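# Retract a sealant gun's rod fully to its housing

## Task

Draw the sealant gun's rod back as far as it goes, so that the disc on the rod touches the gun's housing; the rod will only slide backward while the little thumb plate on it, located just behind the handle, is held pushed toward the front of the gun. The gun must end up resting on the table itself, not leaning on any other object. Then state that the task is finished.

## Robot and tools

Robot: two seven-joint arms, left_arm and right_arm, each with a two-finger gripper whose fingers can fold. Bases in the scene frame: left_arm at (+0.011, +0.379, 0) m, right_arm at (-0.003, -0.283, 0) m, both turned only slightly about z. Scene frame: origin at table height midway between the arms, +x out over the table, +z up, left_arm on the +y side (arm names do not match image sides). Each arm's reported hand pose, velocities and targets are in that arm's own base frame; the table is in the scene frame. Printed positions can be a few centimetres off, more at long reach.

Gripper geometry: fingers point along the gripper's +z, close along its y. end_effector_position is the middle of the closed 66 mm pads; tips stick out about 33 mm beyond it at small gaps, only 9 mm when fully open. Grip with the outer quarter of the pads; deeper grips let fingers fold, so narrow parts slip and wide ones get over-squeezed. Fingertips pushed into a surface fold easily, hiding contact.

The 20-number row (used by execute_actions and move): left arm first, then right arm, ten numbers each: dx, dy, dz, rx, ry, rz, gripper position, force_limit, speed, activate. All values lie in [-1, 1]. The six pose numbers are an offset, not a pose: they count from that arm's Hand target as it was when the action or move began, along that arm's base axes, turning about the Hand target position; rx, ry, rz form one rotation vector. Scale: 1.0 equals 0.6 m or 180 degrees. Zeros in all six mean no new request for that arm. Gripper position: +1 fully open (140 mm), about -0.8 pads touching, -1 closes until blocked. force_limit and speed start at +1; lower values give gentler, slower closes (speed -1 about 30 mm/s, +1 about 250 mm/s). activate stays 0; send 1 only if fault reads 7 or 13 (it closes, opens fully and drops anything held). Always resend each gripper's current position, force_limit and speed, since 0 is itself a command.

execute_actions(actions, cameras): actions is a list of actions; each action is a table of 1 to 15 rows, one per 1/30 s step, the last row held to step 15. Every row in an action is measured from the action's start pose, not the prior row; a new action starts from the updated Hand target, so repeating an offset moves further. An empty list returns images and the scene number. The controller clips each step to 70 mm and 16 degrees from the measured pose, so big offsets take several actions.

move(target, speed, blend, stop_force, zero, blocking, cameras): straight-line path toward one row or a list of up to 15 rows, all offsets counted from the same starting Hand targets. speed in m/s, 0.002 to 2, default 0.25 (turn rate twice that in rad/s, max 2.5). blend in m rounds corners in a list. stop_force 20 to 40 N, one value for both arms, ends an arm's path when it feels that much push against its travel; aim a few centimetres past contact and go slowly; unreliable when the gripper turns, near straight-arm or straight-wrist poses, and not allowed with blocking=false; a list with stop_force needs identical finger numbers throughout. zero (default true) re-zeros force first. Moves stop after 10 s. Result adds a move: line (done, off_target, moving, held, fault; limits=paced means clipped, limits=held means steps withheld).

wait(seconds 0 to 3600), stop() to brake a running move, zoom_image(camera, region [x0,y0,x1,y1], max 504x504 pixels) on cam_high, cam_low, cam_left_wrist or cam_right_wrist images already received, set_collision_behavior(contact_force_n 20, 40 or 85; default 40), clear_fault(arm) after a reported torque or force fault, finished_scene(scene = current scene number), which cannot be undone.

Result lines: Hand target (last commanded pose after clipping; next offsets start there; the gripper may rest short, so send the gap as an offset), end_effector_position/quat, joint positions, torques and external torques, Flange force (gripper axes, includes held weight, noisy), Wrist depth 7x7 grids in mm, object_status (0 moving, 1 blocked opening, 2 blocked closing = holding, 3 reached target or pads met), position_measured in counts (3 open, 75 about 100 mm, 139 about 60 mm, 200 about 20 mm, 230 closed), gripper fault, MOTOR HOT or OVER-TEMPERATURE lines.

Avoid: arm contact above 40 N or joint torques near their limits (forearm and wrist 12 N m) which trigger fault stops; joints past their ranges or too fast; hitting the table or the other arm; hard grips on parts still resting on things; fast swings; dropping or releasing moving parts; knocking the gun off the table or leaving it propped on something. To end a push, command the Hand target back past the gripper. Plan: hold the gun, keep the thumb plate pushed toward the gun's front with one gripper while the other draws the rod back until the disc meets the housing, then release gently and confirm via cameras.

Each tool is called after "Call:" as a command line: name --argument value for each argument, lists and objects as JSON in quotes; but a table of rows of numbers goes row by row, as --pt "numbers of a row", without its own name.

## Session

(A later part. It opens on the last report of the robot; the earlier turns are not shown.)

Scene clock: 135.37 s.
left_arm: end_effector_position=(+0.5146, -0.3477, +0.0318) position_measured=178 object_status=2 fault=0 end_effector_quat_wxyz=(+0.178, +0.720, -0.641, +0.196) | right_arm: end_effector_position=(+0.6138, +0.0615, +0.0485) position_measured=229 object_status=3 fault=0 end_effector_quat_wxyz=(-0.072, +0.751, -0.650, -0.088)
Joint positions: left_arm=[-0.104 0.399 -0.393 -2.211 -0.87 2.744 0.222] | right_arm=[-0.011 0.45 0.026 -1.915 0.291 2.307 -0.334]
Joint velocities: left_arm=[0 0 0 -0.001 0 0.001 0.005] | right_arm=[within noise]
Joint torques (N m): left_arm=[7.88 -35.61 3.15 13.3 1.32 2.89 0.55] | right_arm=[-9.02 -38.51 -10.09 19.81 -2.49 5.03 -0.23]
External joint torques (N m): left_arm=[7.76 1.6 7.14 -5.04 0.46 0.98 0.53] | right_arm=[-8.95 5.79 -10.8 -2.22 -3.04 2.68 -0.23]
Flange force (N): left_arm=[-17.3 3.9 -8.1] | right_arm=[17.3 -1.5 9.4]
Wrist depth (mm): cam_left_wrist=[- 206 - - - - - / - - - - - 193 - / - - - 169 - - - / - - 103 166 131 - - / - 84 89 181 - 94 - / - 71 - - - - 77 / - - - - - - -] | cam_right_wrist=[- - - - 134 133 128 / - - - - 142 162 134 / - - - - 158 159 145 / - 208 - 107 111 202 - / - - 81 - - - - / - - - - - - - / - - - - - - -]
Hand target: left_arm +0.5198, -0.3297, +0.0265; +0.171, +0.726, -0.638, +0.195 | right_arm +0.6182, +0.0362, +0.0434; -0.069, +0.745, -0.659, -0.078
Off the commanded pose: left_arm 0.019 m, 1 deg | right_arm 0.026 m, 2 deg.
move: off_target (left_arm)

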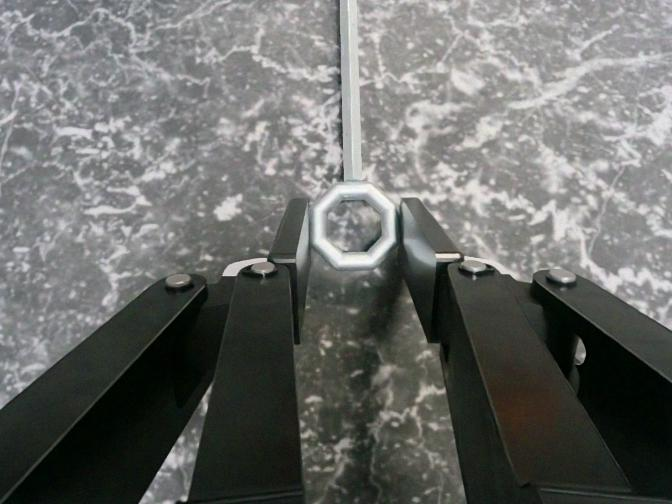

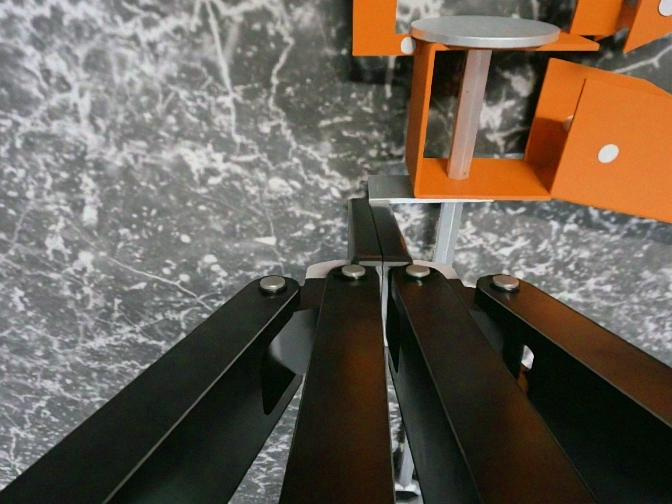

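Call:
move --pt "0.0027 -0.0198 0 0 0 0 -1 0 -1 0 -0.004 0.0297 0 0 0 0 -0.8 1 1 0" --pt "0.0027 -0.0198 0 0 0 0 -1 0 -1 0 -0.0113 0.0842 0 0 0 0 -0.8 1 1 0" --pt "0.0027 -0.0198 0 0 0 0 -1 0 -1 0 -0.0113 0.0842 0.15 0 0 0 -0.8 1 1 0" --speed '[0.04,0.06,0.15]' --cameras '["cam_right_wrist","cam_left_wrist","cam_high"]'

Call:
zoom_image --camera "cam_right_wrist" --region '[360, 40, 620, 240]'

Scene clock: 142.30 s.
left_arm: end_effector_position=(+0.5199, -0.3438, +0.0277) position_measured=178 object_status=2 fault=0 end_effector_quat_wxyz=(+0.172, +0.722, -0.641, +0.195) | right_arm: end_effector_position=(+0.6133, +0.0871, +0.1350) position_measured=229 object_status=3 fault=0 end_effector_quat_wxyz=(-0.073, +0.746, -0.658, -0.076)
Joint positions: left_arm=[-0.119 0.41 -0.372 -2.201 -0.862 2.75 0.219] | right_arm=[0.066 0.305 -0.013 -1.897 0.263 2.178 -0.224]
Joint velocities: left_arm=[within noise] | right_arm=[0.001 0.001 0 0 -0.001 -0.004 0.006]
Joint torques (N m): left_arm=[0.98 -35.89 -3.23 19.55 0.71 2.31 -0.24] | right_arm=[0.94 -39.26 -0.12 22.3 0.13 2.46 0.25]
External joint torques (N m): left_arm=[0.87 1.85 0.63 1.23 -0.15 0.37 -0.25] | right_arm=[0.81 2.49 -0.41 -1.41 -0.6 0 0.25]
Flange force (N): left_arm=[0.1 -6.7 6.5] | right_arm=[-0.3 -1.4 4.1]
Wrist depth (mm): cam_left_wrist=[- - 201 200 198 201 199 / - 191 192 189 191 - - / - 192 188 171 184 183 - / - - 109 166 132 183 - / - 84 89 - - 94 - / - 71 - 170 - - 77 / - - - - - - -] | cam_right_wrist=[- - - 238 215 198 201 / - - - 250 - - 213 / - 286 - - - - 282 / - 312 - 105 110 - - / - - 81 - - - - / - - - - - - - / - - - - - - -]
Hand target: left_arm +0.5214, -0.3416, +0.0265; +0.171, +0.726, -0.638, +0.195 | right_arm +0.6115, +0.0867, +0.1334; -0.069, +0.745, -0.659, -0.078
Off the commanded pose: left_arm 0.003 m, 1 deg | right_arm 0.003 m, 0 deg.
move: done
Images, in order (width x height): cam_high 672x504, cam_left_wrist 672x504, cam_right_wrist 672x504.

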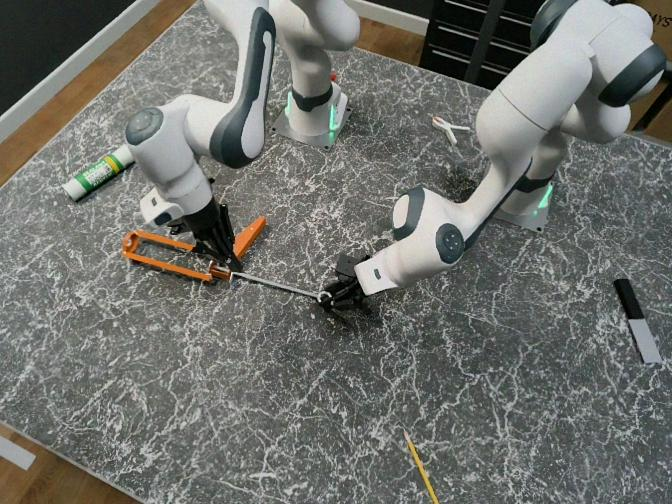

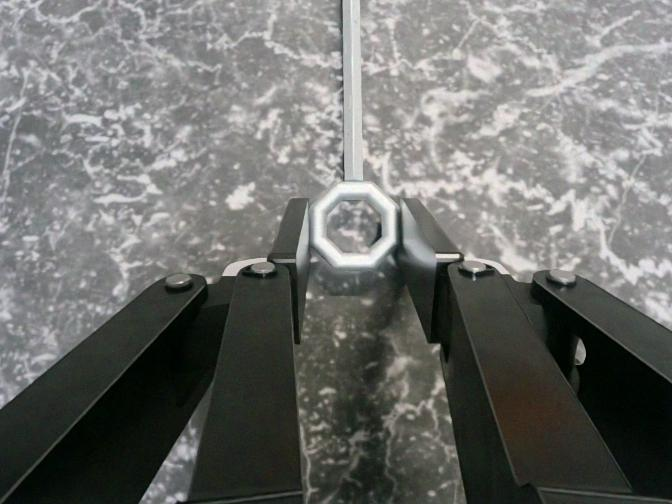

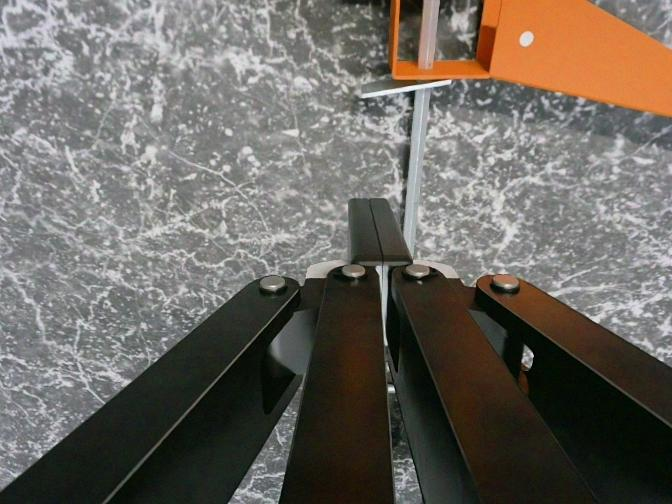

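Scaled by 1.938 from the camera's image (finer frame: 960x720).

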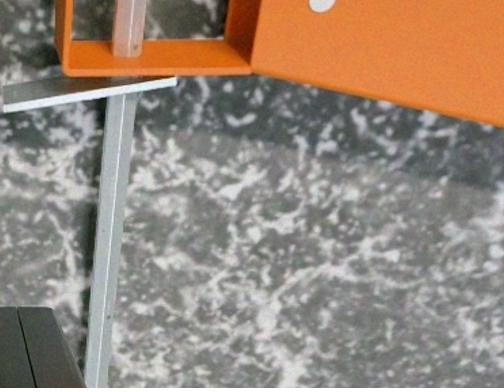

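Call:
move --target '[0.0,-0.003,0.001,0,0,0,-0.08,0,-0.6,0, 0.0155,-0.1156,0.05,0,0,0,-0.8,1,1,0]' --speed 0.15 --cameras '["cam_right_wrist","cam_left_wrist"]'

Call:
zoom_image --camera "cam_right_wrist" --region '[340, 20, 560, 220]'

Scene clock: 147.33 s.
left_arm: end_effector_position=(+0.5203, -0.3436, +0.0275) position_measured=139 object_status=3 fault=0 end_effector_quat_wxyz=(+0.172, +0.724, -0.639, +0.195) | right_arm: end_effector_position=(+0.6220, +0.0181, +0.1645) position_measured=229 object_status=3 fault=0 end_effector_quat_wxyz=(-0.072, +0.742, -0.662, -0.077)
Joint positions: left_arm=[-0.123 0.41 -0.369 -2.201 -0.862 2.751 0.214] | right_arm=[-0.018 0.299 -0.048 -1.82 0.254 2.072 -0.305]
Joint velocities: left_arm=[within noise] | right_arm=[-0.001 0.001 0 0.002 -0.001 -0.001 -0.006]
Joint torques (N m): left_arm=[0.21 -35.89 -3.9 19.96 0.94 2.12 -0.21] | right_arm=[0.06 -39.58 0.43 23.1 0.19 2.37 -0.2]
External joint torques (N m): left_arm=[0.09 1.83 -0.1 1.7 0.08 0.17 -0.23] | right_arm=[0.19 2.67 0.69 -1.2 -0.65 -0.06 -0.19]
Flange force (N): left_arm=[2.0 -7.8 7.4] | right_arm=[0.9 -2.8 3.9]
Wrist depth (mm): cam_left_wrist=[- - - - 198 201 - / - - - - - - - / - - 189 178 183 - - / - - 114 174 164 113 180 / - 91 89 - - 82 88 / - - - - - - 79 / - - - - - - -] | cam_right_wrist=[266 263 - 242 245 231 230 / - - - - 254 252 - / - - - - 276 266 273 / - - - 105 107 - - / 373 - 81 - - - 365 / - - - - - - - / - - - - - - -]
Hand target: left_arm +0.5214, -0.3434, +0.0271; +0.171, +0.726, -0.638, +0.195 | right_arm +0.6208, +0.0173, +0.1634; -0.069, +0.745, -0.659, -0.078
Off the commanded pose: left_arm 0.001 m, 0 deg | right_arm 0.002 m, 1 deg.
move: done
Images, in order (width x height): cam_left_wrist 672x504, cam_right_wrist 672x504.

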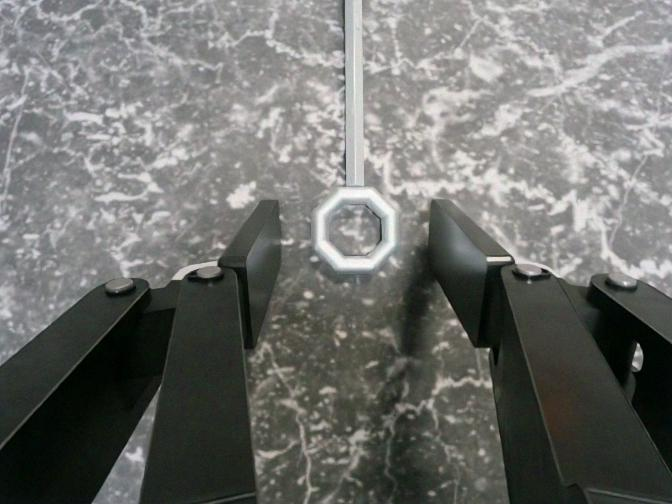

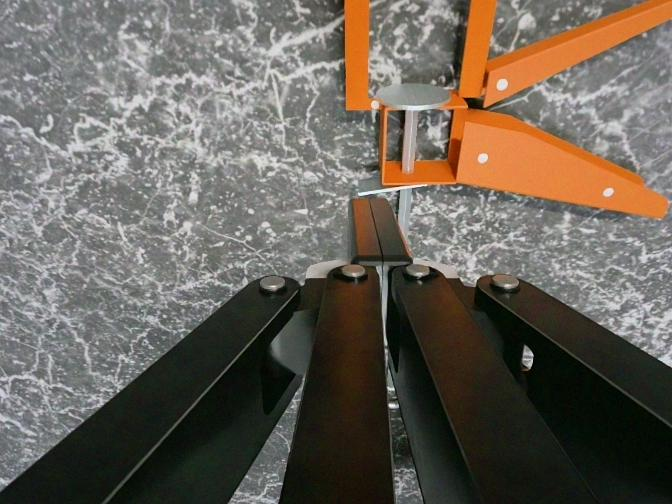

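Scaled by 2.291 from the camera's image (finer frame: 960x720).

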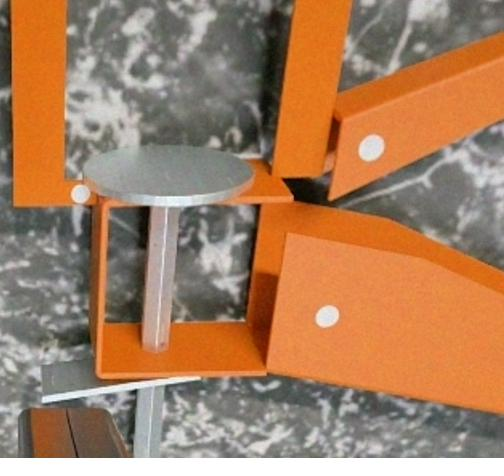

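Call:
move --target '[0,0.0,0.14,0,0,0,-0.08,0,-0.6,0, 0,0,0,0,0,0,-0.8,1,1,0]' --speed 0.15 --cameras '["cam_right_wrist","cam_high"]'

Call:
zoom_image --camera "cam_right_wrist" --region '[360, 60, 480, 210]'

Scene clock: 151.30 s.
left_arm: end_effector_position=(+0.5216, -0.3429, +0.1102) position_measured=139 object_status=3 fault=0 end_effector_quat_wxyz=(+0.170, +0.724, -0.639, +0.196) | right_arm: end_effector_position=(+0.6220, +0.0181, +0.1645) position_measured=229 object_status=3 fault=0 end_effector_quat_wxyz=(-0.072, +0.743, -0.661, -0.077)
Joint positions: left_arm=[-0.137 0.221 -0.328 -2.22 -0.76 2.602 0.055] | right_arm=[-0.018 0.299 -0.048 -1.82 0.254 2.071 -0.307]
Joint velocities: left_arm=[0.002 0.001 0.001 -0.002 -0.001 -0.001 -0.005] | right_arm=[within noise]
Joint torques (N m): left_arm=[0.2 -33.43 -1.99 22.49 1.25 1.99 -0.15] | right_arm=[0.45 -39.55 0.07 23.13 0.29 2.39 -0.13]
External joint torques (N m): left_arm=[0.02 1.32 -0.22 1.65 0.49 -0.18 -0.17] | right_arm=[0.38 2.62 0.15 -1.14 -0.55 -0.03 -0.12]
Flange force (N): left_arm=[3.8 -8.6 3.8] | right_arm=[0.9 -2.8 3.8]
Wrist depth (mm): cam_left_wrist=[- - - - - - 296 / - 282 272 283 - 273 278 / - - - - - 277 - / - - 115 255 145 109 260 / - 91 89 - - 82 88 / - - - 248 - - 79 / - - - - - - -] | cam_right_wrist=[- - - 237 254 240 232 / - - - 285 254 273 273 / 319 - - 294 290 269 274 / 349 - - 115 110 - 333 / - - 81 - - - - / - - - - - - - / - - - - - - -]
Hand target: left_arm +0.5214, -0.3434, +0.1111; +0.171, +0.726, -0.638, +0.195 | right_arm +0.6208, +0.0173, +0.1634; -0.069, +0.745, -0.659, -0.078
Off the commanded pose: left_arm 0.001 m, 0 deg | right_arm 0.002 m, 0 deg.
move: done
Images, in order (width x height): cam_high 672x504, cam_right_wrist 672x504.

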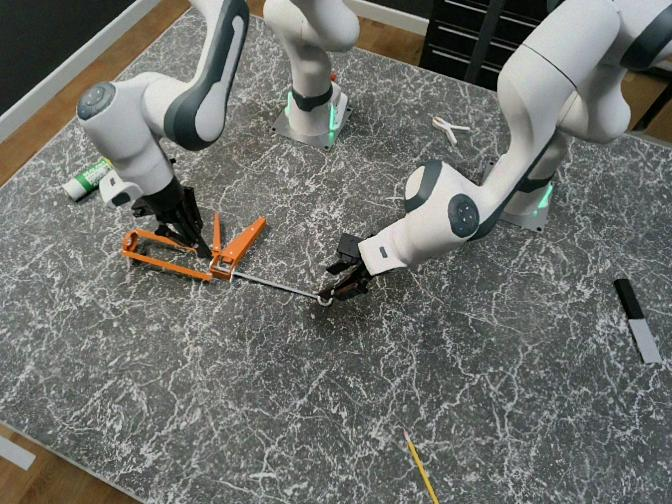

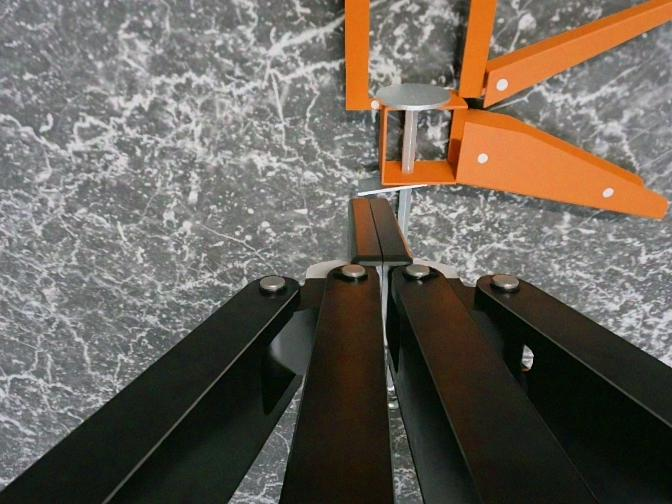

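Scaled by 3.360 from the camera's image (finer frame: 960x720).

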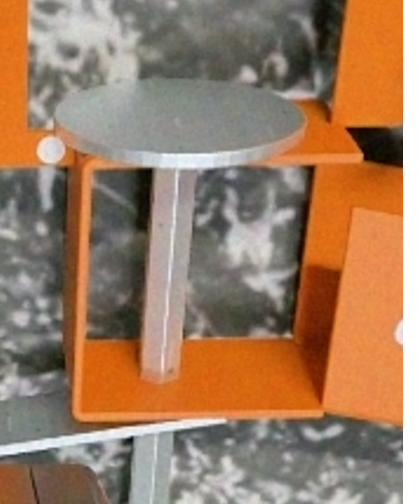

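Call:
finished_scene --scene 2

The scene is finished: the task was done.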